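## Task

Take the dust plug off only one LC port: column 5 of 6 counting from the left, block 6 of 10 counting from the top, hole 1 of 4 counting from the top. Place the plug in the tray. Inspect the port with the probe. As long as your most recent inspection shows dirt, clean that port and no other: lift the cleaner out of its holder and insert it fully, until its body bottoms out. Finish with an inspection that shows a clean end face, the probe withdrawn, and the cleaner returned to its holder. The probe only captures an image while it is fully inserted and kept still. Do not disturb anything else or use force. The robot must not fall or be left leaning.

## Robot and tools

ROBOT. A Rainbow Robotics RB-Y1. It has two drive wheels and two rear casters, a head, and two arms, each with a gripper and a wrist camera. The camera housing juts sideways and can strike things. The torso has a folding leg (ankle, knee, hip) plus a yaw. The base is 0.58 m wide, extends 0.10 m in front of the wheel axle and 0.57 m behind it, and needs a 0.58 m radius to spin in place. With the arms in their starting pose the robot is up to 0.73 m wide.

FRAMES. All positions are in metres. In the base frame the origin is on the floor between the drive wheels, x points forward, y left and z up. The chest, left_hand and right_hand lines are reported in this frame. Each hand point lies midway between the finger pads. The fingers point along the hand's -z axis and close along its x axis. Printed hand positions can be slightly wrong, especially at long reach. base_odometry is expressed in the frame the base had at the start of the scene. It is built only from wheel rotation, so slip and bumps corrupt it. Heading is in rad, positive to the left.

move. A single call may hold one action plus 'cameras' and 'blocking'. Allowed actions:
- base and/or joints, optionally with min_time_s or contact_limits;
- target, alone or with min_time_s;
- contact_limits alone.
A call with no action simply reports state and images.

- base: {x_m_s, turn_rad_s, for_s}. This is a velocity command, not a destination. x_m_s is forward speed, 0.005 to 0.4 m/s in either sign, or 0. turn_rad_s is the turn rate, positive to the left, 0.02 to 1.509 in either sign, or 0. for_s is 0.1 to 5 s. Omitted values count as 0. The base cannot move sideways. It accelerates at 0.4 m/s² (turns 0.5 rad/s²), so it coasts for up to about 1 s (turns 3.1 s) after for_s ends. Distance covered is roughly speed × for_s. If |x_m_s| + 0.27·|turn_rad_s| exceeds 0.4, both are scaled down together.
- joints: a single dictionary of absolute targets keyed by joint name. Values are radians, except left_gripper_m and right_gripper_m, which are the pad opening in metres (0 to 0.1). Main ranges:
  - torso_squat_rad 0 to 1.2 (larger means lower);
  - torso_shift_rad -0.3 to 0.6 (hips forward);
  - torso_pitch_rad -0.2 to 1.4 (lean forward);
  - torso_yaw_rad ±1.5 (positive left; lift both arms out at least 0.2 rad first);
  - head_pan_rad ±0.523 (positive left);
  - head_tilt_rad -0.35 to 1.57 (positive down).
  Arm joints per side: shoulder_pitch ±2.356 (negative swings forward/up), shoulder_roll (left 0 to 3.141, right -3.141 to 0; moving away from 0 raises the arm outward), shoulder_yaw ±2.094, elbow -2.617 to 0.01 (negative bends), forearm_roll ±3.141, wrist_pitch -1.57 to 1.919, hand_roll ±2.705.
  Combined torso limits: squat+shift ≤ 1.52; squat−shift+pitch ≤ 1.57; shift+0.5·pitch−0.4·squat ≤ 0.7; shift+0.3·pitch−0.5·squat ≤ 0.39. Breaking one leaves the torso 'off_target'.
- target: an absolute pose for one hand: side ('left' or 'right'), x, y, z in the base frame (metres, -3 to 3), and quat_wxyz in the same format the hand lines print. It is converted once into arm joint angles, so the hand follows an arc. For long moves, use several short steps. Possible outcomes: 'reached' (within 10 mm and 2°), 'short' (with the remaining error), or 'refused' (with the reason).
- min_time_s (0.1 to 8): the minimum duration of each arm, head and torso motion.
- contact_limits: gripper current in mA, 200 to 672.5. It lasts until you change it; each scene starts at 672.5. Lowering it softens the grip.
- cameras: any of head_camera, left_wrist_camera, right_wrist_camera, or all. Omitted means all; [] means none.
- blocking: true (the default) returns once everything has stopped. false returns after about 0.5 s while motion continues.

wait: seconds 0 to 10. It returns state and images. stop: brakes all running motions. zoom_image: camera plus region [x0,y0,x1,y1] in image pixels, with (0,0) at the top-left and at most 504×504. finished_scene: scene, the current scene number (1 or 2). It cannot be undone, and the goal must still hold afterwards.

RESULTS.
- 'move': 'done', or the worst status among the motions.
- base_status, joint_status, left_hand_status, right_hand_status: 'moving', 'done', 'off_target' (stopped away from target and may still push), 'time_out', 'contact_stop' (torso only), 'limit_stop_at_...' (self-collision guard or limit), 'not_followed' (arm collision check withheld the command).
- on_its_own: what the robot did unprompted.
- lidar_m: 12 distances at 30° steps, starting straight ahead and going counter-clockwise, measured 0.23 m above the floor; '-' means nothing detected.
- motor_effort: wheel load in %, with the peak in brackets. At rest it is normally under 30.
- wheel_motors_off: 1 means a stalled wheel disabled the drive for 2 s.
- Joint torques and external torques: estimates of outside pushing.
- Wrist force/torque: raw and unzeroed.
- Motor temperatures.
If a call is refused, or an unrequested stop occurs, the rest of the calls in that reply are skipped.

AVOID.
- Arms pressing or striking each other (this can end the scene). Keep shoulder rolls about 0.5 rad outward when both arms reach forward.
- Contact torque at a joint's load limit: this causes a 10 s torque fault. Limits are elbows 33.1 N m, wrist and forearm joints 23, shoulders 64.4.
- Motors reaching 80 °C: the arm locks, so don't hold stretched or loaded poses for long.
- Tipping from weight far forward or hard stops.
- Driving into furniture: the base keeps pushing, and the body can snag on an edge.
- Dropping or slamming objects.
To grip, command an opening at least 0.005 m narrower than the object.

Each tool is called after ">>>" as name([rows], argument=value, ...), one row to a line, values as JSON.

## Session

>>> move()

Scene clock: 0.00 s.
Joint torques (N m): no reading
External joint torques (N m): no reading
Motor temperatures (°C): left_arm=[32 28 32 31 33 38 34] | right_arm=[34 31 32 30 38 37 37]
Wrist force (N): no reading
Wrist torque (N m): no reading
Wrist force, peak (N): no reading
base_odometry: x=+0.000 y=+0.000 heading=+0.000
lidar_m: 1.15 1.14 2.17 2.14 2.37 3.66 4.35 3.09 2.49 2.47 1.33 1.30
base_status: not commanded
joint_positions: torso_squat_rad=+0.350 torso_shift_rad=+0.000 torso_pitch_rad=+0.000 torso_yaw_rad=+0.000 left_shoulder_pitch_rad=+0.018 left_shoulder_roll_rad=+0.036 left_shoulder_yaw_rad=+0.033 left_elbow_rad=-0.138 left_forearm_roll_rad=+0.042 left_wrist_pitch_rad=-0.043 left_hand_roll_rad=-0.003 left_gripper_m=+0.100 right_shoulder_pitch_rad=+0.006 right_shoulder_roll_rad=-0.718 right_shoulder_yaw_rad=+0.559 right_elbow_rad=-2.464 right_forearm_roll_rad=+0.632 right_wrist_pitch_rad=+1.008 right_hand_roll_rad=+0.474 right_gripper_m=+0.048 head_pan_rad=+0.000 head_tilt_rad=+0.400
joint_status: not commanded
wheel_motors_off: 0
motor_effort: left_wheel=+1 right_wheel=+0
chest: x=-0.2280 y=+0.0003 z=+1.2475 quat_wxyz=(+1.000, -0.001, +0.000, +0.000) (m; base frame)
left_hand: x=-0.1638 y=+0.2504 z=+0.5661 quat_wxyz=(+0.996, +0.019, -0.083, +0.037) (m; base frame)
right_hand: x=+0.1844 y=-0.1933 z=+1.1702 quat_wxyz=(+0.505, -0.486, -0.494, +0.514) (m; base frame)
pictures: head_camera, left_wrist_camera, right_wrist_camera
Images, in order (width x height): head_camera 896x504, left_wrist_camera 644x364, right_wrist_camera 644x364.

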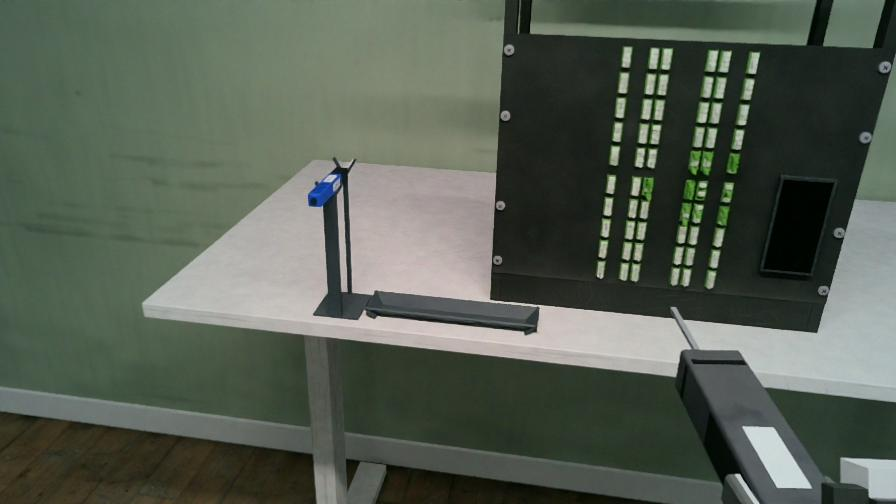

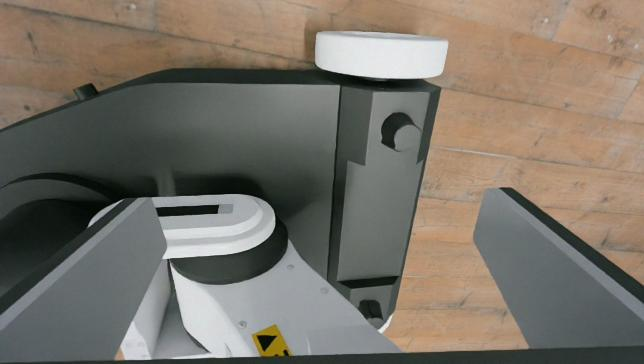

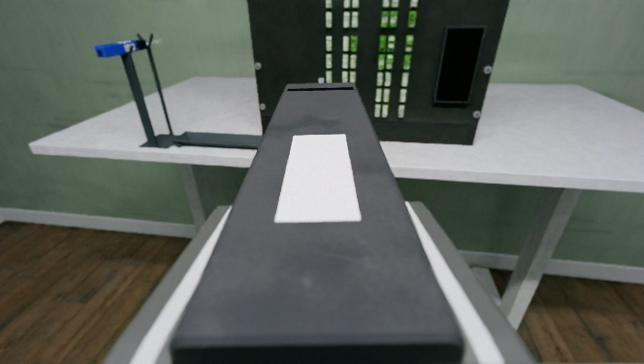

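>>> zoom_image(camera="head_camera", region=[560, 30, 860, 330])

>>> zoom_image(camera="head_camera", region=[290, 140, 560, 340])

>>> zoom_image(camera="head_camera", region=[660, 140, 780, 240])

>>> zoom_image(camera="right_wrist_camera", region=[240, 0, 500, 140])

>>> move(cameras=[])

Scaled by 1.680 from the camera's 896x504 image, which has a finer 1280x720 frame.

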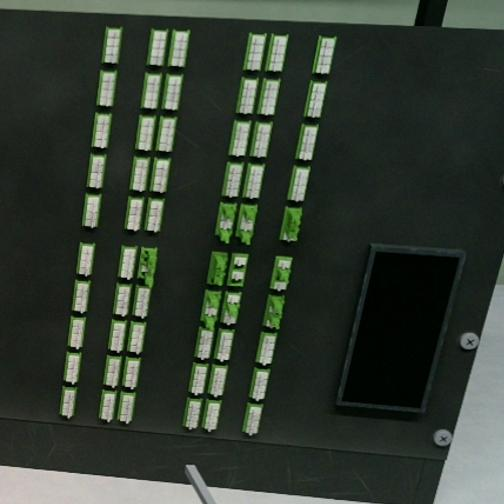

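Scaled by 1.867 from the camera's 896x504 image, which has a finer 1280x720 frame.

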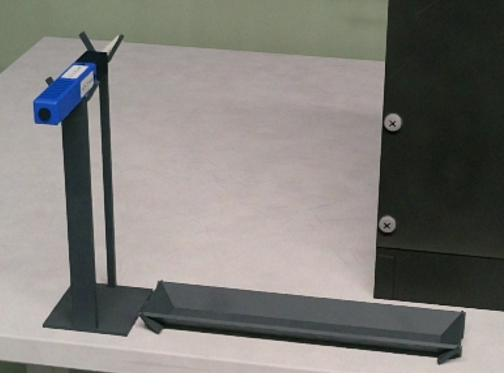

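Scaled by 4.200 from the camera's 896x504 image, which has a finer 1280x720 frame.

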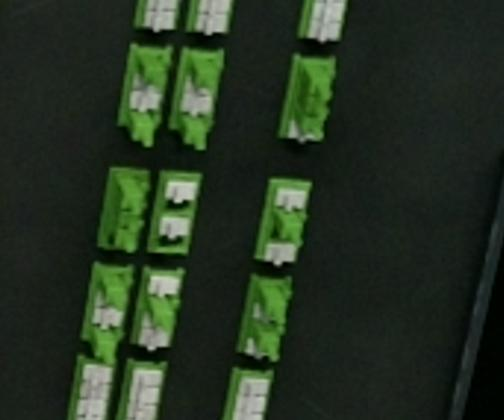

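Scaled by 1.938 from the camera's 644x364 image, which has a finer 1265x715 frame.

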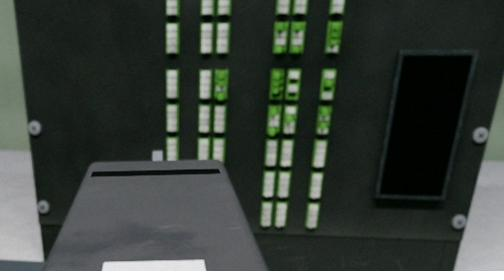

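Scene clock: 3.83 s.
Joint torques (N m): left_arm=[-1.17 1.56 -0.45 -0.2 -0.08 -0.48 0.22] | right_arm=[-8.01 -5.49 -5.43 -7.92 1.79 -0.89 0.07]
External joint torques (N m): left_arm=[0.12 0.36 -0.52 0.01 -0.09 -0.06 0.22] | right_arm=[0.63 0.32 0.74 0.69 0.18 0.07 0.08]
Motor temperatures (°C): left_arm=[32 28 32 31 33 38 34] | right_arm=[34 31 32 30 38 37 37]
Wrist force (N): left_arm=[0.4 9.4 -12.2] | right_arm=[4.7 12.1 -11.5]
Wrist torque (N m): left_arm=[-0.74 0.52 0.17] | right_arm=[-0.06 0.03 -0.46]
Wrist force, peak (N): left_arm=[-0.2 9.4 -12.7] | right_arm=[4.7 12.7 -11.5]
base_odometry: x=+0.000 y=+0.000 heading=+0.000
lidar_m: 1.15 1.16 2.16 2.14 2.37 3.66 4.36 3.08 2.49 2.48 1.33 1.30
base_status: not commanded
joint_positions: torso_squat_rad=+0.350 torso_shift_rad=+0.000 torso_pitch_rad=+0.000 torso_yaw_rad=+0.000 left_shoulder_pitch_rad=+0.018 left_shoulder_roll_rad=+0.036 left_shoulder_yaw_rad=+0.033 left_elbow_rad=-0.138 left_forearm_roll_rad=+0.042 left_wrist_pitch_rad=-0.043 left_hand_roll_rad=-0.003 left_gripper_m=+0.100 right_shoulder_pitch_rad=+0.006 right_shoulder_roll_rad=-0.718 right_shoulder_yaw_rad=+0.559 right_elbow_rad=-2.464 right_forearm_roll_rad=+0.632 right_wrist_pitch_rad=+1.008 right_hand_roll_rad=+0.474 right_gripper_m=+0.048 head_pan_rad=+0.000 head_tilt_rad=+0.400
joint_status: not commanded
wheel_motors_off: 0
motor_effort: left_wheel=+0 right_wheel=+0
chest: x=-0.2280 y=+0.0003 z=+1.2475 quat_wxyz=(+1.000, -0.001, +0.000, +0.000) (m; base frame)
left_hand: x=-0.1638 y=+0.2504 z=+0.5661 quat_wxyz=(+0.996, +0.019, -0.083, +0.037) (m; base frame)
right_hand: x=+0.1844 y=-0.1933 z=+1.1702 quat_wxyz=(+0.505, -0.486, -0.494, +0.514) (m; base frame)
pictures: none
No camera images: "cameras" was empty.

>>> move(joints={"left_shoulder_pitch_rad":0.006,"left_shoulder_roll_rad":0.718,"left_shoulder_yaw_rad":-0.559,"left_elbow_rad":-2.464,"left_forearm_roll_rad":-0.632,"left_wrist_pitch_rad":1.008,"left_hand_roll_rad":-0.474}, base={"turn_rad_s":-0.2,"for_s":0.97}, min_time_s=4)

>>> zoom_image(camera="left_wrist_camera", region=[70, 0, 574, 364])

Scene clock: 35.60 s.
Joint torques (N m): left_arm=[-9.33 5.44 4.25 -8.95 -1.49 -0.93 0.14] | right_arm=[-7.73 -5.35 -5.77 -8.53 1.77 -1.23 -0.01]
External joint torques (N m): left_arm=[-1.33 0.88 -1.42 -0.81 -0.11 -0.05 0.12] | right_arm=[0.91 0.47 0.41 0.08 0.16 -0.27 -0.01]
Motor temperatures (°C): left_arm=[32 28 32 31 33 38 34] | right_arm=[34 31 32 30 38 37 37]
Wrist force (N): left_arm=[1.5 3.4 -5.6] | right_arm=[4.7 11.9 -11.5]
Wrist torque (N m): left_arm=[-0.37 0.52 0.14] | right_arm=[-0.03 0.02 -0.46]
Wrist force, peak (N): left_arm=[0.2 9.4 -12.8] | right_arm=[5.2 12.4 -11.8]
move: done
base_odometry: x=+0.000 y=+0.000 heading=-0.193
lidar_m: 1.49 1.15 2.07 2.15 2.21 2.95 4.34 3.68 2.61 2.47 2.23 1.31
base_status: done (sent for 0.97 of 0.97 s)
joint_positions: torso_squat_rad=+0.350 torso_shift_rad=+0.000 torso_pitch_rad=+0.000 torso_yaw_rad=+0.000 left_shoulder_pitch_rad=+0.006 left_shoulder_roll_rad=+0.718 left_shoulder_yaw_rad=-0.559 left_elbow_rad=-2.464 left_forearm_roll_rad=-0.632 left_wrist_pitch_rad=+1.008 left_hand_roll_rad=-0.474 left_gripper_m=+0.100 right_shoulder_pitch_rad=+0.006 right_shoulder_roll_rad=-0.718 right_shoulder_yaw_rad=+0.559 right_elbow_rad=-2.464 right_forearm_roll_rad=+0.632 right_wrist_pitch_rad=+1.008 right_hand_roll_rad=+0.474 right_gripper_m=+0.048 head_pan_rad=+0.000 head_tilt_rad=+0.400
joint_status: all done
wheel_motors_off: 0
motor_effort: left_wheel=+2(29) right_wheel=-1(22)
chest: x=-0.2280 y=+0.0003 z=+1.2475 quat_wxyz=(+1.000, -0.001, +0.000, +0.000) (m; base frame)
left_hand: x=+0.1844 y=+0.1938 z=+1.1700 quat_wxyz=(+0.505, +0.486, -0.495, -0.514) (m; base frame)
right_hand: x=+0.1844 y=-0.1933 z=+1.1701 quat_wxyz=(+0.505, -0.486, -0.494, +0.514) (m; base frame)
pictures: head_camera, left_wrist_camera, right_wrist_camera
Images, in order (width x height): head_camera 896x504, left_wrist_camera 644x364, right_wrist_camera 644x364.

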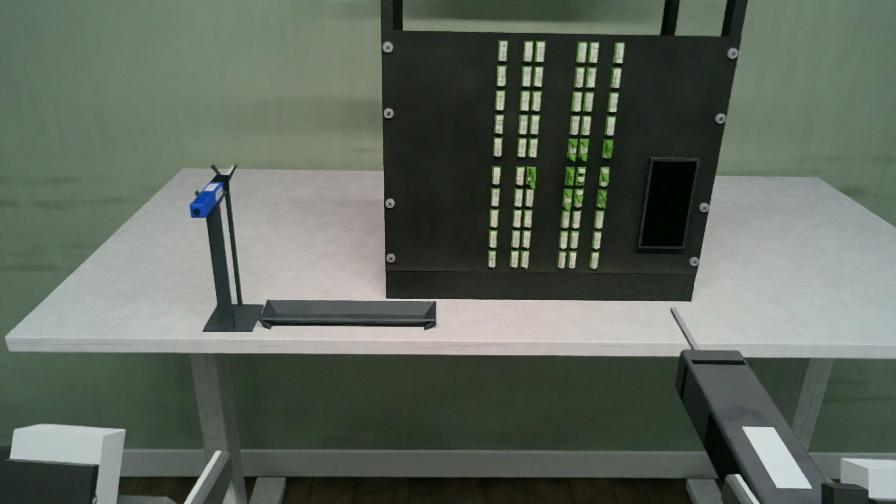

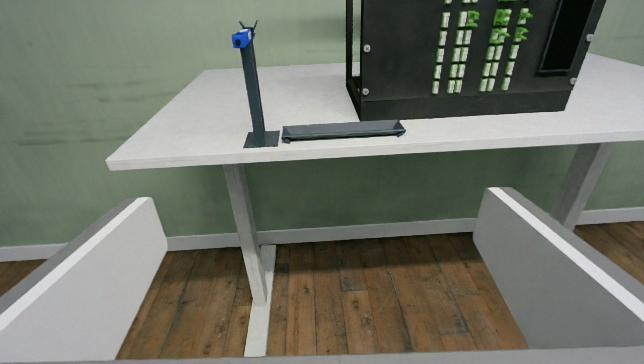

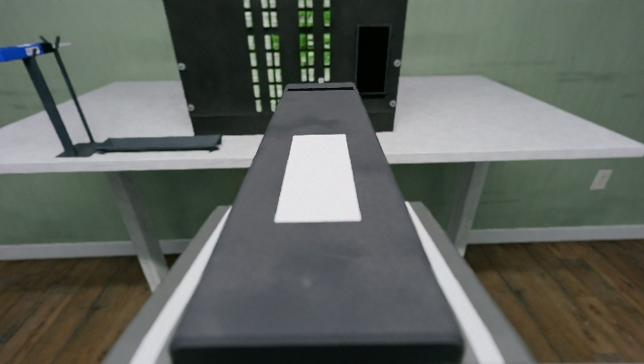

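Scaled by 1.000.

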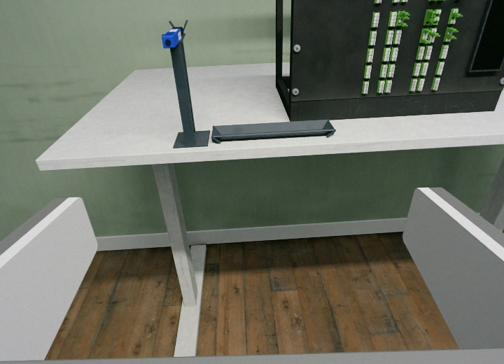

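>>> move(base={"x_m_s":0.2,"for_s":1.5})

>>> zoom_image(camera="head_camera", region=[480, 20, 680, 220])

Scene clock: 46.53 s.
Joint torques (N m): left_arm=[-8.57 5.35 4.75 -8.81 -1.44 -0.86 0.12] | right_arm=[-8.62 -4.82 -5.52 -8.76 1.81 -1.17 -0.07]
External joint torques (N m): left_arm=[-0.57 0.79 -0.92 -0.68 -0.06 0.02 0.11] | right_arm=[0.02 1 0.65 -0.14 0.2 -0.22 -0.06]
Motor temperatures (°C): left_arm=[32 28 32 31 33 38 34] | right_arm=[34 31 32 30 38 37 37]
Wrist force (N): left_arm=[1.2 3.1 -6.0] | right_arm=[4.5 12.0 -11.7]
Wrist torque (N m): left_arm=[-0.32 0.50 0.12] | right_arm=[-0.04 0.02 -0.44]
Wrist force, peak (N): left_arm=[2.2 3.1 -6.8] | right_arm=[4.9 12.4 -12.3]
move: done
base_odometry: x=+0.294 y=-0.058 heading=-0.193
lidar_m: 1.19 0.88 1.64 2.17 2.23 2.94 4.65 3.65 2.59 2.46 1.79 1.07
base_status: done (sent for 1.5 of 1.5 s)
joint_positions: torso_squat_rad=+0.350 torso_shift_rad=+0.000 torso_pitch_rad=+0.000 torso_yaw_rad=+0.000 left_shoulder_pitch_rad=+0.006 left_shoulder_roll_rad=+0.718 left_shoulder_yaw_rad=-0.559 left_elbow_rad=-2.464 left_forearm_roll_rad=-0.632 left_wrist_pitch_rad=+1.008 left_hand_roll_rad=-0.474 left_gripper_m=+0.100 right_shoulder_pitch_rad=+0.007 right_shoulder_roll_rad=-0.718 right_shoulder_yaw_rad=+0.559 right_elbow_rad=-2.464 right_forearm_roll_rad=+0.632 right_wrist_pitch_rad=+1.008 right_hand_roll_rad=+0.474 right_gripper_m=+0.048 head_pan_rad=+0.000 head_tilt_rad=+0.400
joint_status: not commanded
wheel_motors_off: 0
motor_effort: left_wheel=-2(35) right_wheel=+1(19)
chest: x=-0.2279 y=+0.0003 z=+1.2475 quat_wxyz=(+1.000, -0.001, +0.000, +0.000) (m; base frame)
left_hand: x=+0.1845 y=+0.1938 z=+1.1699 quat_wxyz=(+0.505, +0.486, -0.495, -0.514) (m; base frame)
right_hand: x=+0.1844 y=-0.1933 z=+1.1700 quat_wxyz=(+0.505, -0.486, -0.494, +0.514) (m; base frame)
pictures: head_camera, left_wrist_camera, right_wrist_camera
Images, in order (width x height): head_camera 896x504, left_wrist_camera 644x364, right_wrist_camera 644x364.

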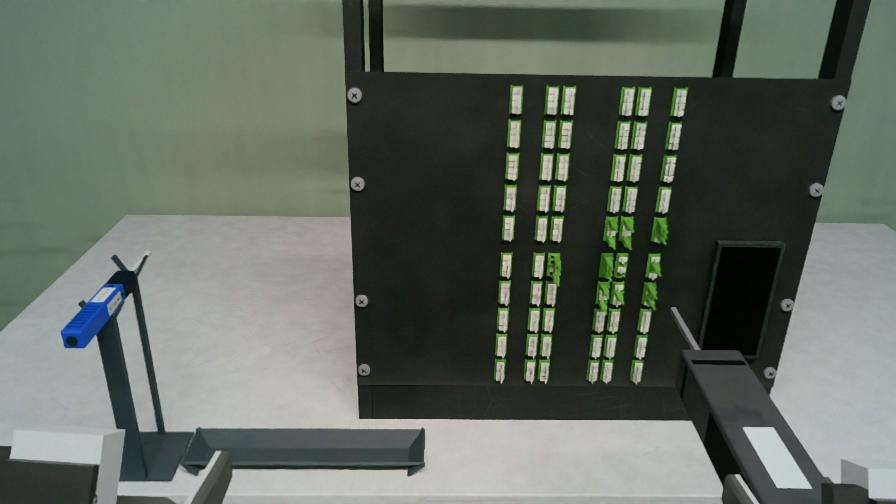

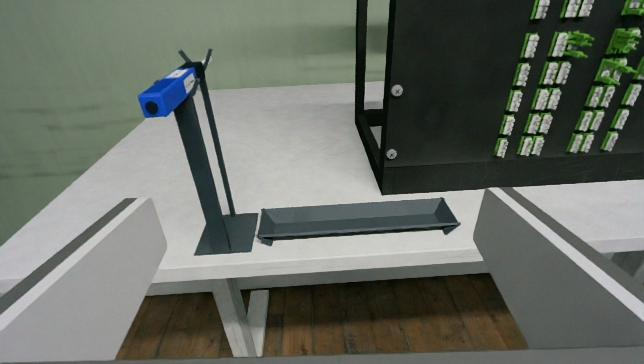

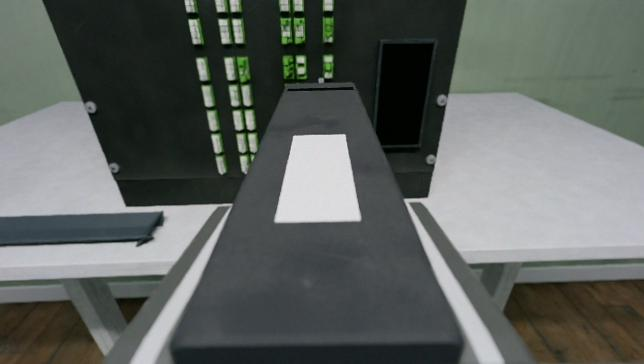

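Scaled by 2.520 from the camera's 896x504 image, which has a finer 1280x720 frame.

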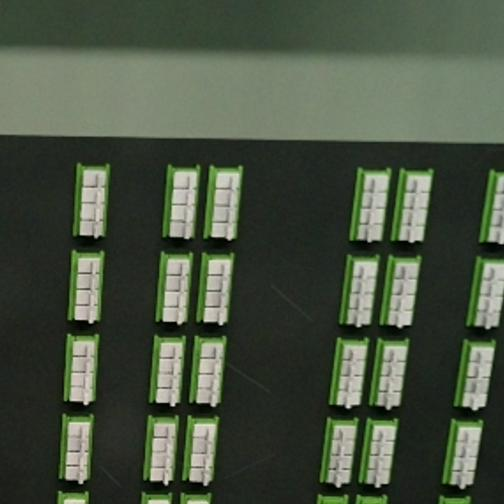

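>>> zoom_image(camera="head_camera", region=[580, 200, 700, 320])

>>> zoom_image(camera="left_wrist_camera", region=[500, 0, 644, 120])

>>> zoom_image(camera="right_wrist_camera", region=[260, 0, 360, 100])

>>> zoom_image(camera="left_wrist_camera", region=[120, 30, 280, 260])

Scaled by 4.200 from the camera's 896x504 image, which has a finer 1280x720 frame.

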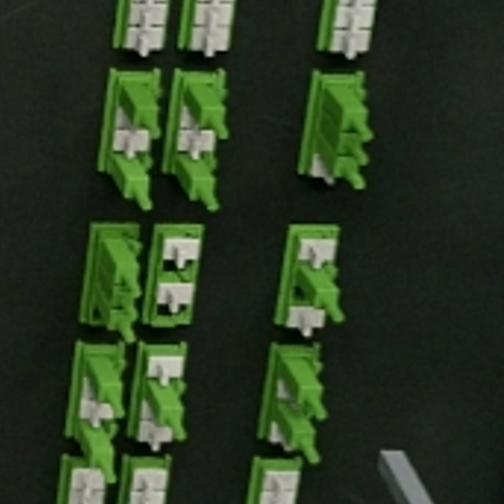

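Scaled by 3.500 from the camera's 644x364 image, which has a finer 1265x715 frame.

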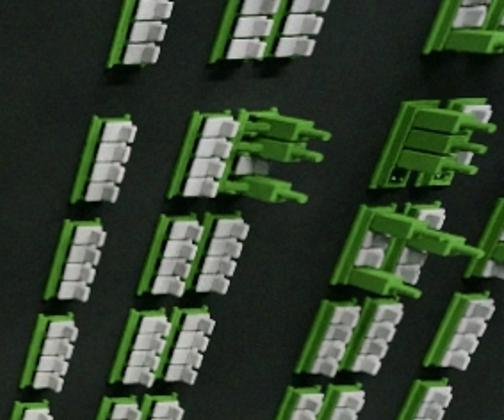

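Scaled by 5.040 from the camera's 644x364 image, which has a finer 1265x715 frame.

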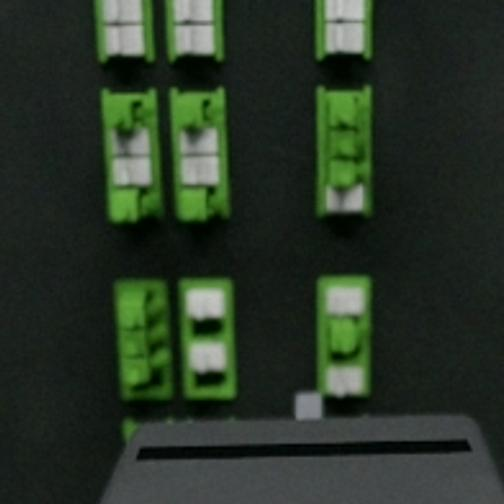

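Scaled by 2.191 from the camera's 644x364 image, which has a finer 1265x715 frame.

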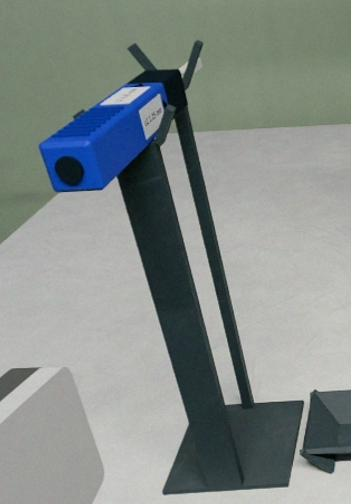

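>>> move(target={"side":"left","x":0.25,"y":0.15,"z":1.2,"quat_wxyz":[0.5,0.5,-0.5,-0.5]}, min_time_s=2, cameras=["left_wrist_camera"])

>>> move(target={"side":"left","x":0.25,"y":0.15,"z":1.3,"quat_wxyz":[0.5,0.5,-0.5,-0.5]}, min_time_s=2, cameras=["left_wrist_camera"])

>>> move(target={"side":"left","x":0.35,"y":0.15,"z":1.3,"quat_wxyz":[0.5,0.5,-0.5,-0.5]}, min_time_s=2, cameras=["left_wrist_camera"])

>>> move(target={"side":"left","x":0.35,"y":0.05,"z":1.3,"quat_wxyz":[0.5,0.5,-0.5,-0.5]}, min_time_s=2, cameras=["left_wrist_camera","head_camera"])

Scene clock: 77.57 s.
Joint torques (N m): left_arm=[-14.13 1.58 4.78 -7.64 -1.21 -0.85 0.04] | right_arm=[-8.49 -5.58 -6.21 -8.63 1.78 -1.26 -0.17]
External joint torques (N m): left_arm=[-1.83 -1.11 -1.19 0.07 0.15 0.21 0.03] | right_arm=[0.15 0.24 -0.03 -0.01 0.18 -0.3 -0.16]
Motor temperatures (°C): left_arm=[32 28 32 31 33 38 34] | right_arm=[34 31 32 31 38 37 37]
Wrist force (N): left_arm=[1.6 3.2 -5.3] | right_arm=[5.0 12.0 -11.7]
Wrist torque (N m): left_arm=[-0.35 0.54 0.11] | right_arm=[-0.05 0.07 -0.45]
Wrist force, peak (N): left_arm=[2.1 3.5 -6.4] | right_arm=[4.8 12.7 -11.7]
move: done
base_odometry: x=+0.294 y=-0.058 heading=-0.193
lidar_m: 1.19 0.89 1.62 2.17 2.23 2.96 4.64 3.65 2.58 2.46 1.79 1.06
base_status: not commanded
joint_positions: torso_squat_rad=+0.350 torso_shift_rad=+0.000 torso_pitch_rad=+0.000 torso_yaw_rad=+0.000 left_shoulder_pitch_rad=-0.286 left_shoulder_roll_rad=+0.523 left_shoulder_yaw_rad=-0.573 left_elbow_rad=-2.246 left_forearm_roll_rad=-0.577 left_wrist_pitch_rad=+1.075 left_hand_roll_rad=-0.583 left_gripper_m=+0.100 right_shoulder_pitch_rad=+0.007 right_shoulder_roll_rad=-0.718 right_shoulder_yaw_rad=+0.559 right_elbow_rad=-2.464 right_forearm_roll_rad=+0.632 right_wrist_pitch_rad=+1.008 right_hand_roll_rad=+0.474 right_gripper_m=+0.048 head_pan_rad=+0.000 head_tilt_rad=+0.400
joint_status: all done
wheel_motors_off: 0
motor_effort: left_wheel=-1(2) right_wheel=+1(1)
chest: x=-0.2279 y=+0.0003 z=+1.2475 quat_wxyz=(+1.000, -0.001, +0.000, +0.000) (m; base frame)
left_hand: x=+0.2499 y=+0.1502 z=+1.2000 quat_wxyz=(+0.500, +0.500, -0.500, -0.500) (m; base frame)
left_hand_status: reached (checked arc, planned for 2.0 s): 0 mm and 0.0 deg off.
right_hand: x=+0.1844 y=-0.1933 z=+1.1700 quat_wxyz=(+0.505, -0.486, -0.494, +0.514) (m; base frame)
pictures: left_wrist_camera
Images, in order (width x height): left_wrist_camera 644x364.

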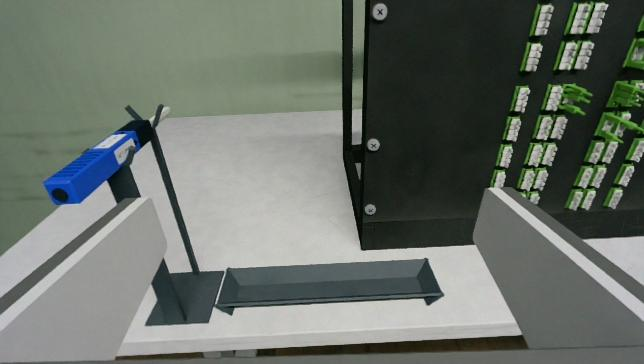

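Scene clock: 79.90 s.
Joint torques (N m): left_arm=[-15.99 4.1 7.5 -6.29 -0.99 -1.04 0.03] | right_arm=[-8.59 -5.53 -5.97 -8.9 1.78 -1.16 0]
External joint torques (N m): left_arm=[-1.83 0.43 1.28 -1.11 0.31 0.33 0.02] | right_arm=[0.05 0.29 0.2 -0.29 0.17 -0.2 0]
Motor temperatures (°C): left_arm=[32 28 32 31 33 38 34] | right_arm=[34 31 32 31 38 37 37]
Wrist force (N): left_arm=[1.4 3.3 -6.1] | right_arm=[4.5 12.0 -11.6]
Wrist torque (N m): left_arm=[-0.30 0.53 0.14] | right_arm=[-0.03 0.01 -0.45]
Wrist force, peak (N): left_arm=[2.0 3.1 -6.3] | right_arm=[5.0 12.1 -11.9]
move: done
base_odometry: x=+0.294 y=-0.058 heading=-0.193
lidar_m: 1.19 0.88 1.65 2.18 2.23 2.97 4.64 3.66 2.60 2.45 1.79 1.06
base_status: not commanded
joint_positions: torso_squat_rad=+0.350 torso_shift_rad=+0.000 torso_pitch_rad=+0.000 torso_yaw_rad=+0.000 left_shoulder_pitch_rad=-0.542 left_shoulder_roll_rad=+0.523 left_shoulder_yaw_rad=-0.431 left_elbow_rad=-2.369 left_forearm_roll_rad=-0.287 left_wrist_pitch_rad=+1.364 left_hand_roll_rad=-0.789 left_gripper_m=+0.100 right_shoulder_pitch_rad=+0.007 right_shoulder_roll_rad=-0.718 right_shoulder_yaw_rad=+0.559 right_elbow_rad=-2.464 right_forearm_roll_rad=+0.632 right_wrist_pitch_rad=+1.008 right_hand_roll_rad=+0.474 right_gripper_m=+0.048 head_pan_rad=+0.000 head_tilt_rad=+0.400
joint_status: all done
wheel_motors_off: 0
motor_effort: left_wheel=-2(3) right_wheel=+1(2)
chest: x=-0.2279 y=+0.0003 z=+1.2475 quat_wxyz=(+1.000, -0.001, +0.000, +0.000) (m; base frame)
left_hand: x=+0.2498 y=+0.1499 z=+1.2997 quat_wxyz=(+0.500, +0.500, -0.500, -0.500) (m; base frame)
left_hand_status: reached (checked arc, planned for 2.0 s): 0 mm and 0.0 deg off.
right_hand: x=+0.1844 y=-0.1933 z=+1.1700 quat_wxyz=(+0.505, -0.486, -0.494, +0.514) (m; base frame)
pictures: left_wrist_camera
Images, in order (width x height): left_wrist_camera 644x364.

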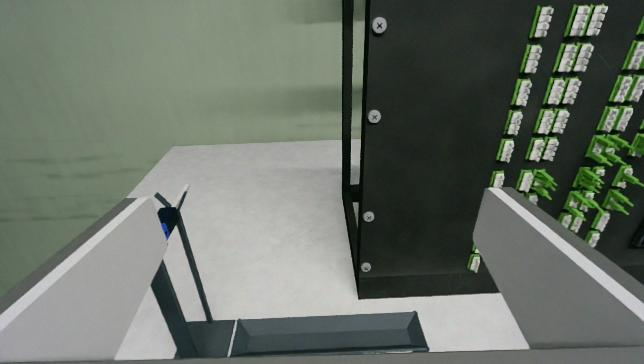

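Scene clock: 82.23 s.
Joint torques (N m): left_arm=[-20.12 3.81 8.43 -5.82 -1.09 -1.54 0.4] | right_arm=[-8.4 -5.02 -6.07 -8.88 2.01 -1.27 -0.08]
External joint torques (N m): left_arm=[-1.75 -1.21 1.11 0.33 0.12 -0.25 0.39] | right_arm=[0.24 0.8 0.11 -0.26 0.4 -0.31 -0.07]
Motor temperatures (°C): left_arm=[32 28 32 31 33 38 34] | right_arm=[34 31 32 31 38 37 37]
Wrist force (N): left_arm=[1.3 3.1 -5.8] | right_arm=[4.7 12.0 -11.4]
Wrist torque (N m): left_arm=[-0.33 0.51 0.12] | right_arm=[-0.04 0.02 -0.45]
Wrist force, peak (N): left_arm=[1.4 3.6 -6.7] | right_arm=[5.1 12.3 -11.8]
move: done
base_odometry: x=+0.294 y=-0.058 heading=-0.193
lidar_m: 1.18 0.89 1.64 2.16 2.23 2.96 4.64 3.67 2.57 2.45 1.79 1.06
base_status: not commanded
joint_positions: torso_squat_rad=+0.350 torso_shift_rad=+0.000 torso_pitch_rad=+0.000 torso_yaw_rad=+0.000 left_shoulder_pitch_rad=-0.723 left_shoulder_roll_rad=+0.506 left_shoulder_yaw_rad=-0.403 left_elbow_rad=-1.924 left_forearm_roll_rad=-0.226 left_wrist_pitch_rad=+1.094 left_hand_roll_rad=-0.734 left_gripper_m=+0.100 right_shoulder_pitch_rad=+0.007 right_shoulder_roll_rad=-0.718 right_shoulder_yaw_rad=+0.559 right_elbow_rad=-2.464 right_forearm_roll_rad=+0.632 right_wrist_pitch_rad=+1.008 right_hand_roll_rad=+0.474 right_gripper_m=+0.048 head_pan_rad=+0.000 head_tilt_rad=+0.400
joint_status: all done
wheel_motors_off: 0
motor_effort: left_wheel=-2(3) right_wheel=+1(1)
chest: x=-0.2279 y=+0.0003 z=+1.2475 quat_wxyz=(+1.000, -0.001, +0.000, +0.000) (m; base frame)
left_hand: x=+0.3500 y=+0.1501 z=+1.2998 quat_wxyz=(+0.500, +0.500, -0.500, -0.500) (m; base frame)
left_hand_status: reached (checked arc, planned for 2.0 s): 0 mm and 0.0 deg off.
right_hand: x=+0.1844 y=-0.1933 z=+1.1700 quat_wxyz=(+0.505, -0.486, -0.494, +0.514) (m; base frame)
pictures: left_wrist_camera
Images, in order (width x height): left_wrist_camera 644x364.

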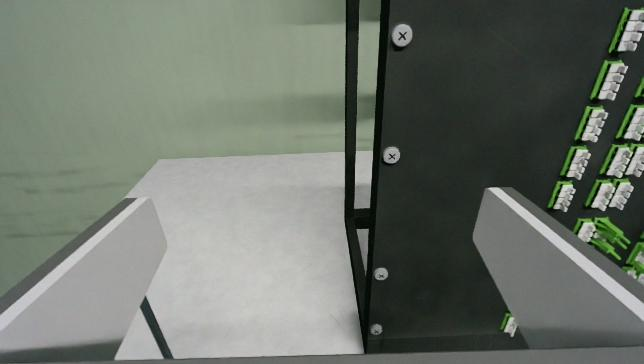

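Scene clock: 84.57 s.
Joint torques (N m): left_arm=[-21.17 1.41 5.51 -6.34 -1.63 -1.01 0.32] | right_arm=[-8.61 -5.49 -6.03 -8.82 1.8 -1.09 -0.19]
External joint torques (N m): left_arm=[-1.98 -0.83 -1.07 0.26 -0.27 0.19 0.31] | right_arm=[0.03 0.33 0.15 -0.2 0.19 -0.14 -0.18]
Motor temperatures (°C): left_arm=[32 28 32 31 33 38 34] | right_arm=[35 31 32 31 38 37 37]
Wrist force (N): left_arm=[1.3 3.3 -5.4] | right_arm=[5.0 12.1 -11.6]
Wrist torque (N m): left_arm=[-0.36 0.54 0.10] | right_arm=[-0.05 0.07 -0.46]
Wrist force, peak (N): left_arm=[1.7 3.6 -6.2] | right_arm=[5.1 12.4 -11.9]
move: done
base_odometry: x=+0.294 y=-0.058 heading=-0.193
lidar_m: 1.20 0.88 1.62 2.17 2.23 2.97 4.65 3.67 2.60 2.46 1.80 1.06
base_status: not commanded
joint_positions: torso_squat_rad=+0.350 torso_shift_rad=+0.000 torso_pitch_rad=+0.000 torso_yaw_rad=+0.000 left_shoulder_pitch_rad=-0.875 left_shoulder_roll_rad=+0.266 left_shoulder_yaw_rad=-0.540 left_elbow_rad=-1.758 left_forearm_roll_rad=-0.425 left_wrist_pitch_rad=+1.196 left_hand_roll_rad=-0.671 left_gripper_m=+0.100 right_shoulder_pitch_rad=+0.007 right_shoulder_roll_rad=-0.718 right_shoulder_yaw_rad=+0.559 right_elbow_rad=-2.464 right_forearm_roll_rad=+0.632 right_wrist_pitch_rad=+1.008 right_hand_roll_rad=+0.474 right_gripper_m=+0.048 head_pan_rad=+0.000 head_tilt_rad=+0.400
joint_status: all done
wheel_motors_off: 0
motor_effort: left_wheel=-2(3) right_wheel=+1(2)
chest: x=-0.2279 y=+0.0003 z=+1.2475 quat_wxyz=(+1.000, -0.001, +0.000, +0.000) (m; base frame)
left_hand: x=+0.3498 y=+0.0503 z=+1.2999 quat_wxyz=(+0.500, +0.500, -0.500, -0.500) (m; base frame)
left_hand_status: reached (checked arc, planned for 2.0 s): 0 mm and 0.0 deg off.
right_hand: x=+0.1844 y=-0.1933 z=+1.1700 quat_wxyz=(+0.505, -0.486, -0.494, +0.514) (m; base frame)
pictures: head_camera, left_wrist_camera
Images, in order (width x height): head_camera 896x504, left_wrist_camera 644x364.

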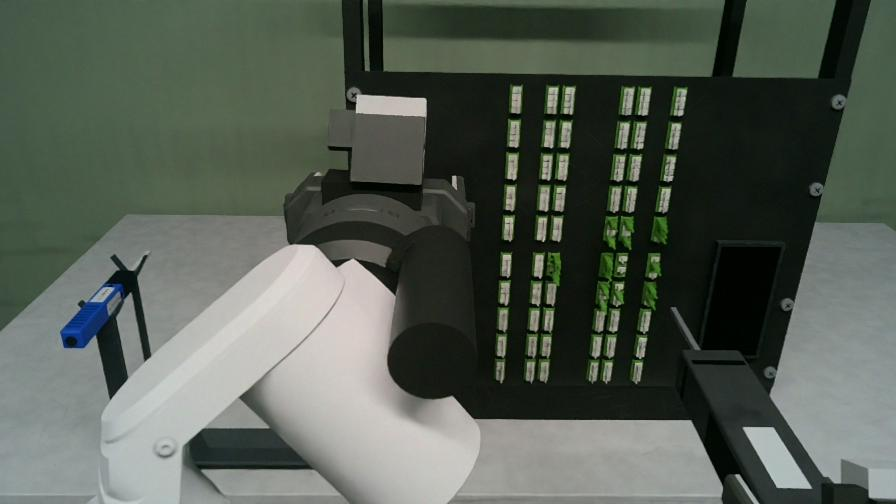

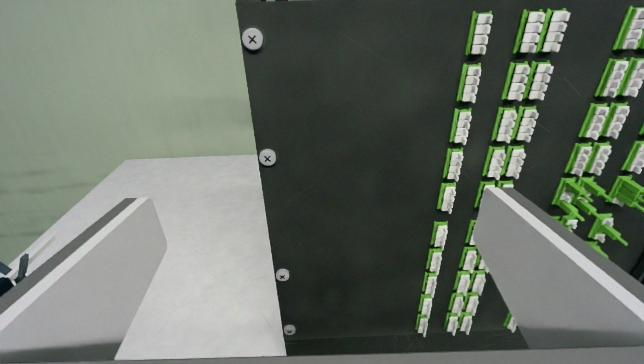

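>>> move(joints={"torso_yaw_rad":-0.5,"head_pan_rad":0.4})

Scene clock: 129.73 s.
Joint torques (N m): left_arm=[-20.99 1.98 5.64 -6.72 -1.29 -1.19 0.29] | right_arm=[-8.75 -5.21 -5.45 -8.56 1.75 -1.15 -0.21]
External joint torques (N m): left_arm=[-1.8 -0.26 -0.94 -0.12 0.07 0.01 0.27] | right_arm=[-0.11 0.61 0.73 0.05 0.14 -0.19 -0.21]
Motor temperatures (°C): left_arm=[33 28 31 31 33 38 34] | right_arm=[35 31 32 31 38 37 37]
Wrist force (N): left_arm=[1.5 3.1 -6.2] | right_arm=[5.3 12.0 -11.8]
Wrist torque (N m): left_arm=[-0.32 0.52 0.10] | right_arm=[-0.02 0.08 -0.45]
Wrist force, peak (N): left_arm=[1.7 3.9 -6.7] | right_arm=[5.2 12.4 -11.9]
move: done
base_odometry: x=+0.294 y=-0.058 heading=-0.193
lidar_m: 1.19 0.88 1.64 2.18 2.23 2.98 4.65 3.67 2.60 2.45 1.78 1.07
base_status: not commanded
joint_positions: torso_squat_rad=+0.350 torso_shift_rad=+0.000 torso_pitch_rad=+0.000 torso_yaw_rad=-0.500 left_shoulder_pitch_rad=-0.875 left_shoulder_roll_rad=+0.266 left_shoulder_yaw_rad=-0.540 left_elbow_rad=-1.758 left_forearm_roll_rad=-0.425 left_wrist_pitch_rad=+1.196 left_hand_roll_rad=-0.671 left_gripper_m=+0.100 right_shoulder_pitch_rad=+0.007 right_shoulder_roll_rad=-0.718 right_shoulder_yaw_rad=+0.559 right_elbow_rad=-2.464 right_forearm_roll_rad=+0.632 right_wrist_pitch_rad=+1.008 right_hand_roll_rad=+0.474 right_gripper_m=+0.048 head_pan_rad=+0.400 head_tilt_rad=+0.400
joint_status: all done
wheel_motors_off: 0
motor_effort: left_wheel=-3(3) right_wheel=+1(2)
chest: x=-0.2279 y=+0.0003 z=+1.2475 quat_wxyz=(+0.969, -0.001, +0.000, -0.247) (m; base frame)
left_hand: x=+0.3029 y=-0.2329 z=+1.3002 quat_wxyz=(+0.361, +0.361, -0.608, -0.608) (m; base frame)
right_hand: x=+0.0411 y=-0.3674 z=+1.1702 quat_wxyz=(+0.617, -0.593, -0.358, +0.373) (m; base frame)
pictures: head_camera, left_wrist_camera, right_wrist_camera
Images, in order (width x height): head_camera 896x504, left_wrist_camera 644x364, right_wrist_camera 644x364.

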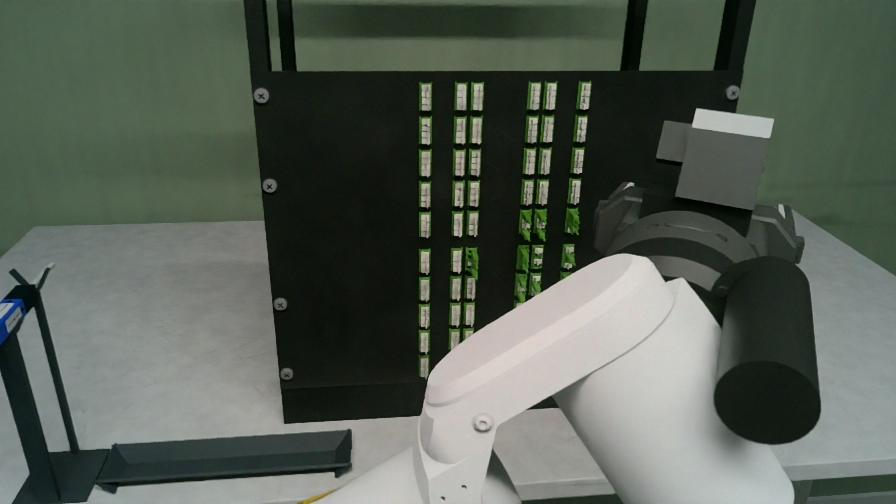

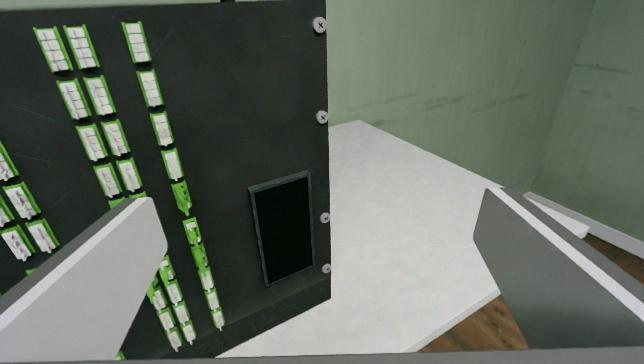

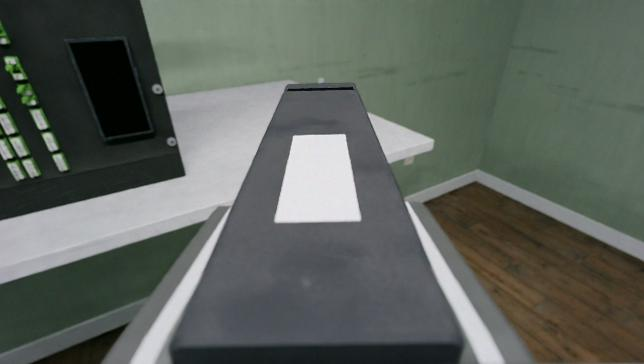

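>>> move(target={"side":"left","x":0.36,"y":-0.16,"z":1.19,"quat_wxyz":[0.5,0.5,-0.5,-0.5]}, min_time_s=3)

>>> zoom_image(camera="left_wrist_camera", region=[220, 40, 440, 240])

Scene clock: 138.17 s.
Joint torques (N m): left_arm=[-18.97 0.14 3.33 -7.6 -2.06 -0.19 0.22] | right_arm=[-8.44 -5.15 -5.93 -8.97 1.94 -1.37 -0.13]
External joint torques (N m): left_arm=[0.85 -1.29 -1.32 0.22 -0.28 0.35 0.2] | right_arm=[0.2 0.67 0.25 -0.36 0.33 -0.42 -0.13]
Motor temperatures (°C): left_arm=[33 28 31 31 33 38 34] | right_arm=[35 31 32 31 38 37 37]
Wrist force (N): left_arm=[1.1 3.4 -6.1] | right_arm=[5.2 12.2 -11.1]
Wrist torque (N m): left_arm=[-0.39 0.48 0.11] | right_arm=[-0.05 0.11 -0.44]
Wrist force, peak (N): left_arm=[1.3 3.2 -6.8] | right_arm=[5.0 12.4 -11.6]
move: done
base_odometry: x=+0.294 y=-0.058 heading=-0.193
lidar_m: 1.19 0.87 1.64 2.16 2.22 2.96 4.64 3.66 2.58 2.46 1.78 1.06
base_status: not commanded
joint_positions: torso_squat_rad=+0.350 torso_shift_rad=+0.000 torso_pitch_rad=+0.000 torso_yaw_rad=-0.500 left_shoulder_pitch_rad=-0.799 left_shoulder_roll_rad=+0.145 left_shoulder_yaw_rad=-0.598 left_elbow_rad=-1.345 left_forearm_roll_rad=-0.905 left_wrist_pitch_rad=+1.353 left_hand_roll_rad=-0.283 left_gripper_m=+0.100 right_shoulder_pitch_rad=+0.007 right_shoulder_roll_rad=-0.718 right_shoulder_yaw_rad=+0.559 right_elbow_rad=-2.464 right_forearm_roll_rad=+0.632 right_wrist_pitch_rad=+1.008 right_hand_roll_rad=+0.474 right_gripper_m=+0.048 head_pan_rad=+0.400 head_tilt_rad=+0.400
joint_status: all done
wheel_motors_off: 0
motor_effort: left_wheel=-2(3) right_wheel=+1(2)
chest: x=-0.2279 y=+0.0003 z=+1.2475 quat_wxyz=(+0.969, -0.001, +0.000, -0.247) (m; base frame)
left_hand: x=+0.3600 y=-0.1599 z=+1.1903 quat_wxyz=(+0.500, +0.500, -0.500, -0.500) (m; base frame)
left_hand_status: reached (checked arc, planned for 3.0 s): 0 mm and 0.0 deg off.
right_hand: x=+0.0411 y=-0.3674 z=+1.1702 quat_wxyz=(+0.617, -0.593, -0.358, +0.373) (m; base frame)
pictures: head_camera, left_wrist_camera, right_wrist_camera
Images, in order (width x height): head_camera 896x504, left_wrist_camera 644x364, right_wrist_camera 644x364.

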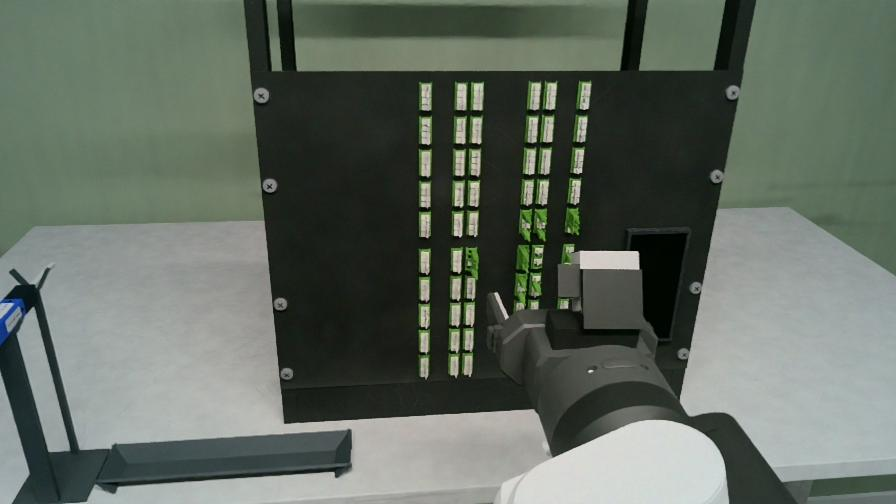

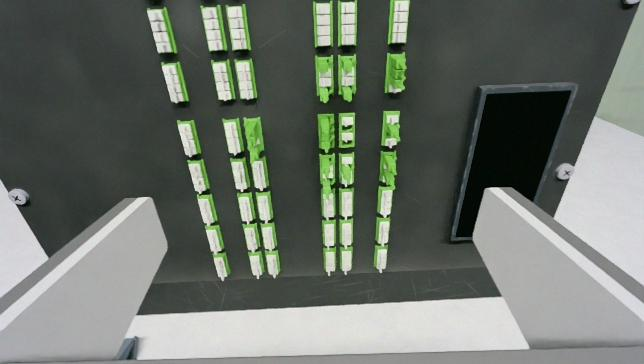

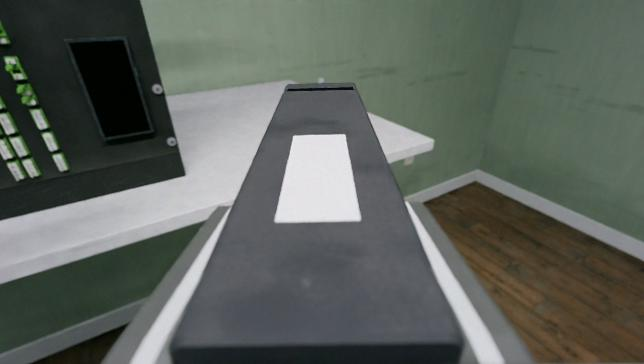

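Scaled by 2.291 from the camera's 644x364 image, which has a finer 1265x715 frame.

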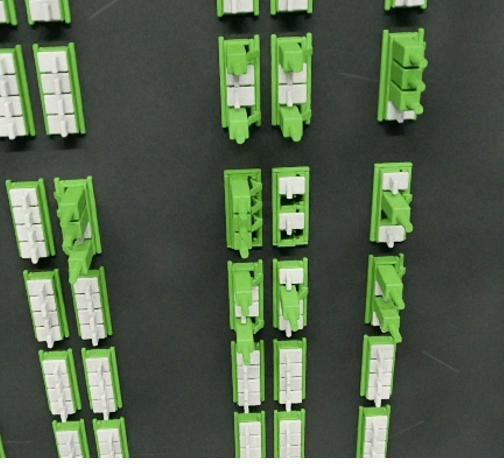

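>>> zoom_image(camera="left_wrist_camera", region=[310, 95, 380, 165])

Scaled by 7.200 from the camera's 644x364 image, which has a finer 1265x715 frame.

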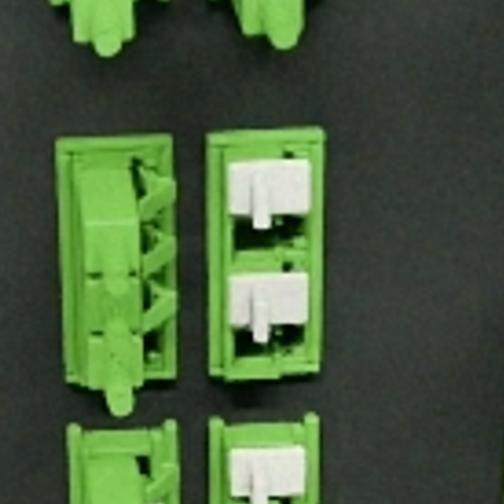

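>>> zoom_image(camera="head_camera", region=[470, 230, 670, 430])

>>> zoom_image(camera="left_wrist_camera", region=[0, 160, 200, 364])

>>> move(target={"side":"left","x":0.38,"y":-0.06,"z":1.15,"quat_wxyz":[0.5,0.5,-0.5,-0.5]}, min_time_s=2)

>>> zoom_image(camera="left_wrist_camera", region=[444, 0, 644, 200])

Scaled by 2.520 from the camera's 896x504 image, which has a finer 1280x720 frame.

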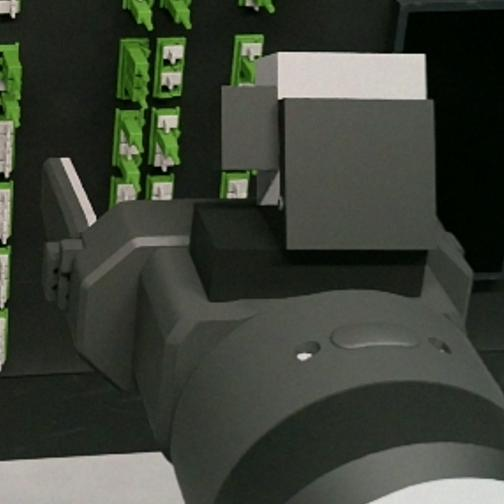

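Scaled by 2.471 from the camera's 644x364 image, which has a finer 1265x715 frame.

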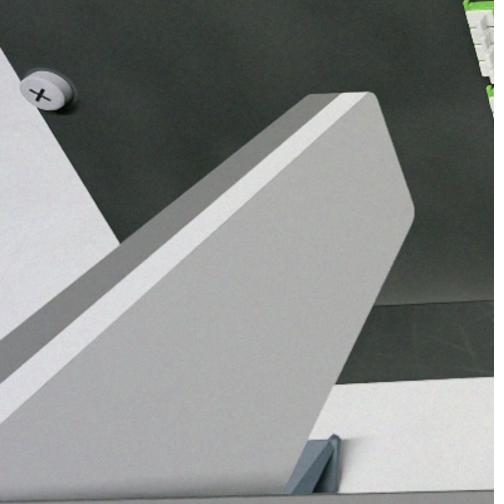

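Scene clock: 166.73 s.
Joint torques (N m): left_arm=[-16.14 4.74 6.78 -9.15 -1.66 -0.94 0.22] | right_arm=[-9.14 -5.07 -5.9 -8.5 1.82 -1.19 0.01]
External joint torques (N m): left_arm=[1.26 1.24 0.92 -1.34 0.09 -0.45 0.2] | right_arm=[-0.5 0.75 0.28 0.11 0.21 -0.24 0.01]
Motor temperatures (°C): left_arm=[33 28 31 31 33 38 34] | right_arm=[35 30 32 31 38 37 37]
Wrist force (N): left_arm=[1.5 3.1 -6.2] | right_arm=[4.7 12.4 -11.6]
Wrist torque (N m): left_arm=[-0.31 0.54 0.12] | right_arm=[-0.10 0.04 -0.45]
Wrist force, peak (N): left_arm=[2.2 3.6 -6.4] | right_arm=[4.9 12.5 -11.8]
move: done
base_odometry: x=+0.294 y=-0.058 heading=-0.193
lidar_m: 1.19 0.88 1.64 2.17 2.24 2.96 4.65 3.66 2.58 2.46 1.79 1.06
base_status: not commanded
joint_positions: torso_squat_rad=+0.350 torso_shift_rad=+0.000 torso_pitch_rad=+0.000 torso_yaw_rad=-0.500 left_shoulder_pitch_rad=-0.532 left_shoulder_roll_rad=+0.382 left_shoulder_yaw_rad=-0.577 left_elbow_rad=-1.621 left_forearm_roll_rad=-0.869 left_wrist_pitch_rad=+1.267 left_hand_roll_rad=-0.253 left_gripper_m=+0.100 right_shoulder_pitch_rad=+0.007 right_shoulder_roll_rad=-0.718 right_shoulder_yaw_rad=+0.559 right_elbow_rad=-2.464 right_forearm_roll_rad=+0.632 right_wrist_pitch_rad=+1.008 right_hand_roll_rad=+0.474 right_gripper_m=+0.048 head_pan_rad=+0.400 head_tilt_rad=+0.400
joint_status: all done
wheel_motors_off: 0
motor_effort: left_wheel=-2(3) right_wheel=+1(2)
chest: x=-0.2279 y=+0.0003 z=+1.2475 quat_wxyz=(+0.969, -0.001, +0.000, -0.247) (m; base frame)
left_hand: x=+0.3798 y=-0.0603 z=+1.1501 quat_wxyz=(+0.500, +0.500, -0.500, -0.500) (m; base frame)
left_hand_status: reached (checked arc, planned for 2.0 s): 0 mm and 0.0 deg off.
right_hand: x=+0.0411 y=-0.3674 z=+1.1702 quat_wxyz=(+0.617, -0.593, -0.358, +0.373) (m; base frame)
pictures: head_camera, left_wrist_camera, right_wrist_camera
Images, in order (width x height): head_camera 896x504, left_wrist_camera 644x364, right_wrist_camera 644x364.

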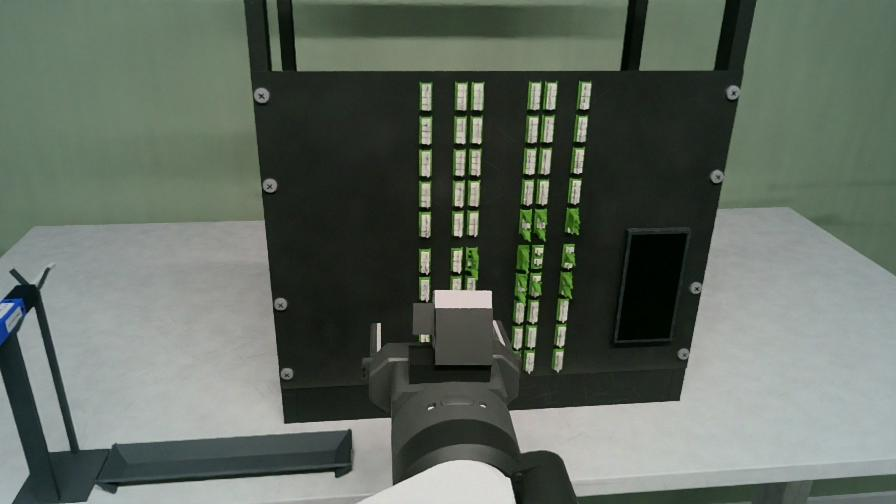

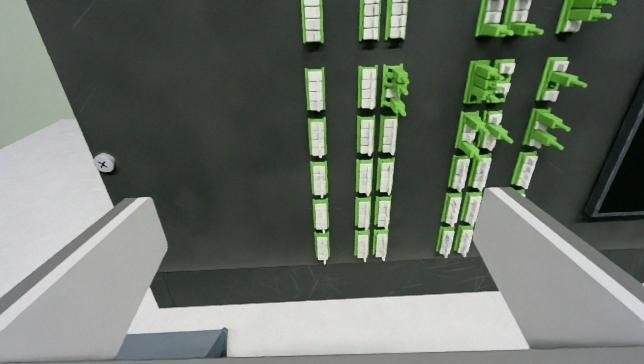

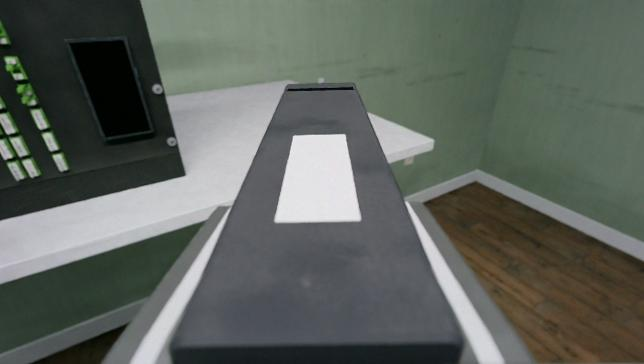

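Scaled by 2.520 from the camera's 644x364 image, which has a finer 1265x715 frame.

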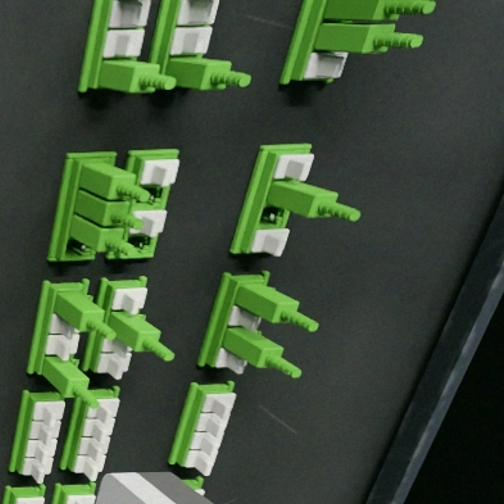

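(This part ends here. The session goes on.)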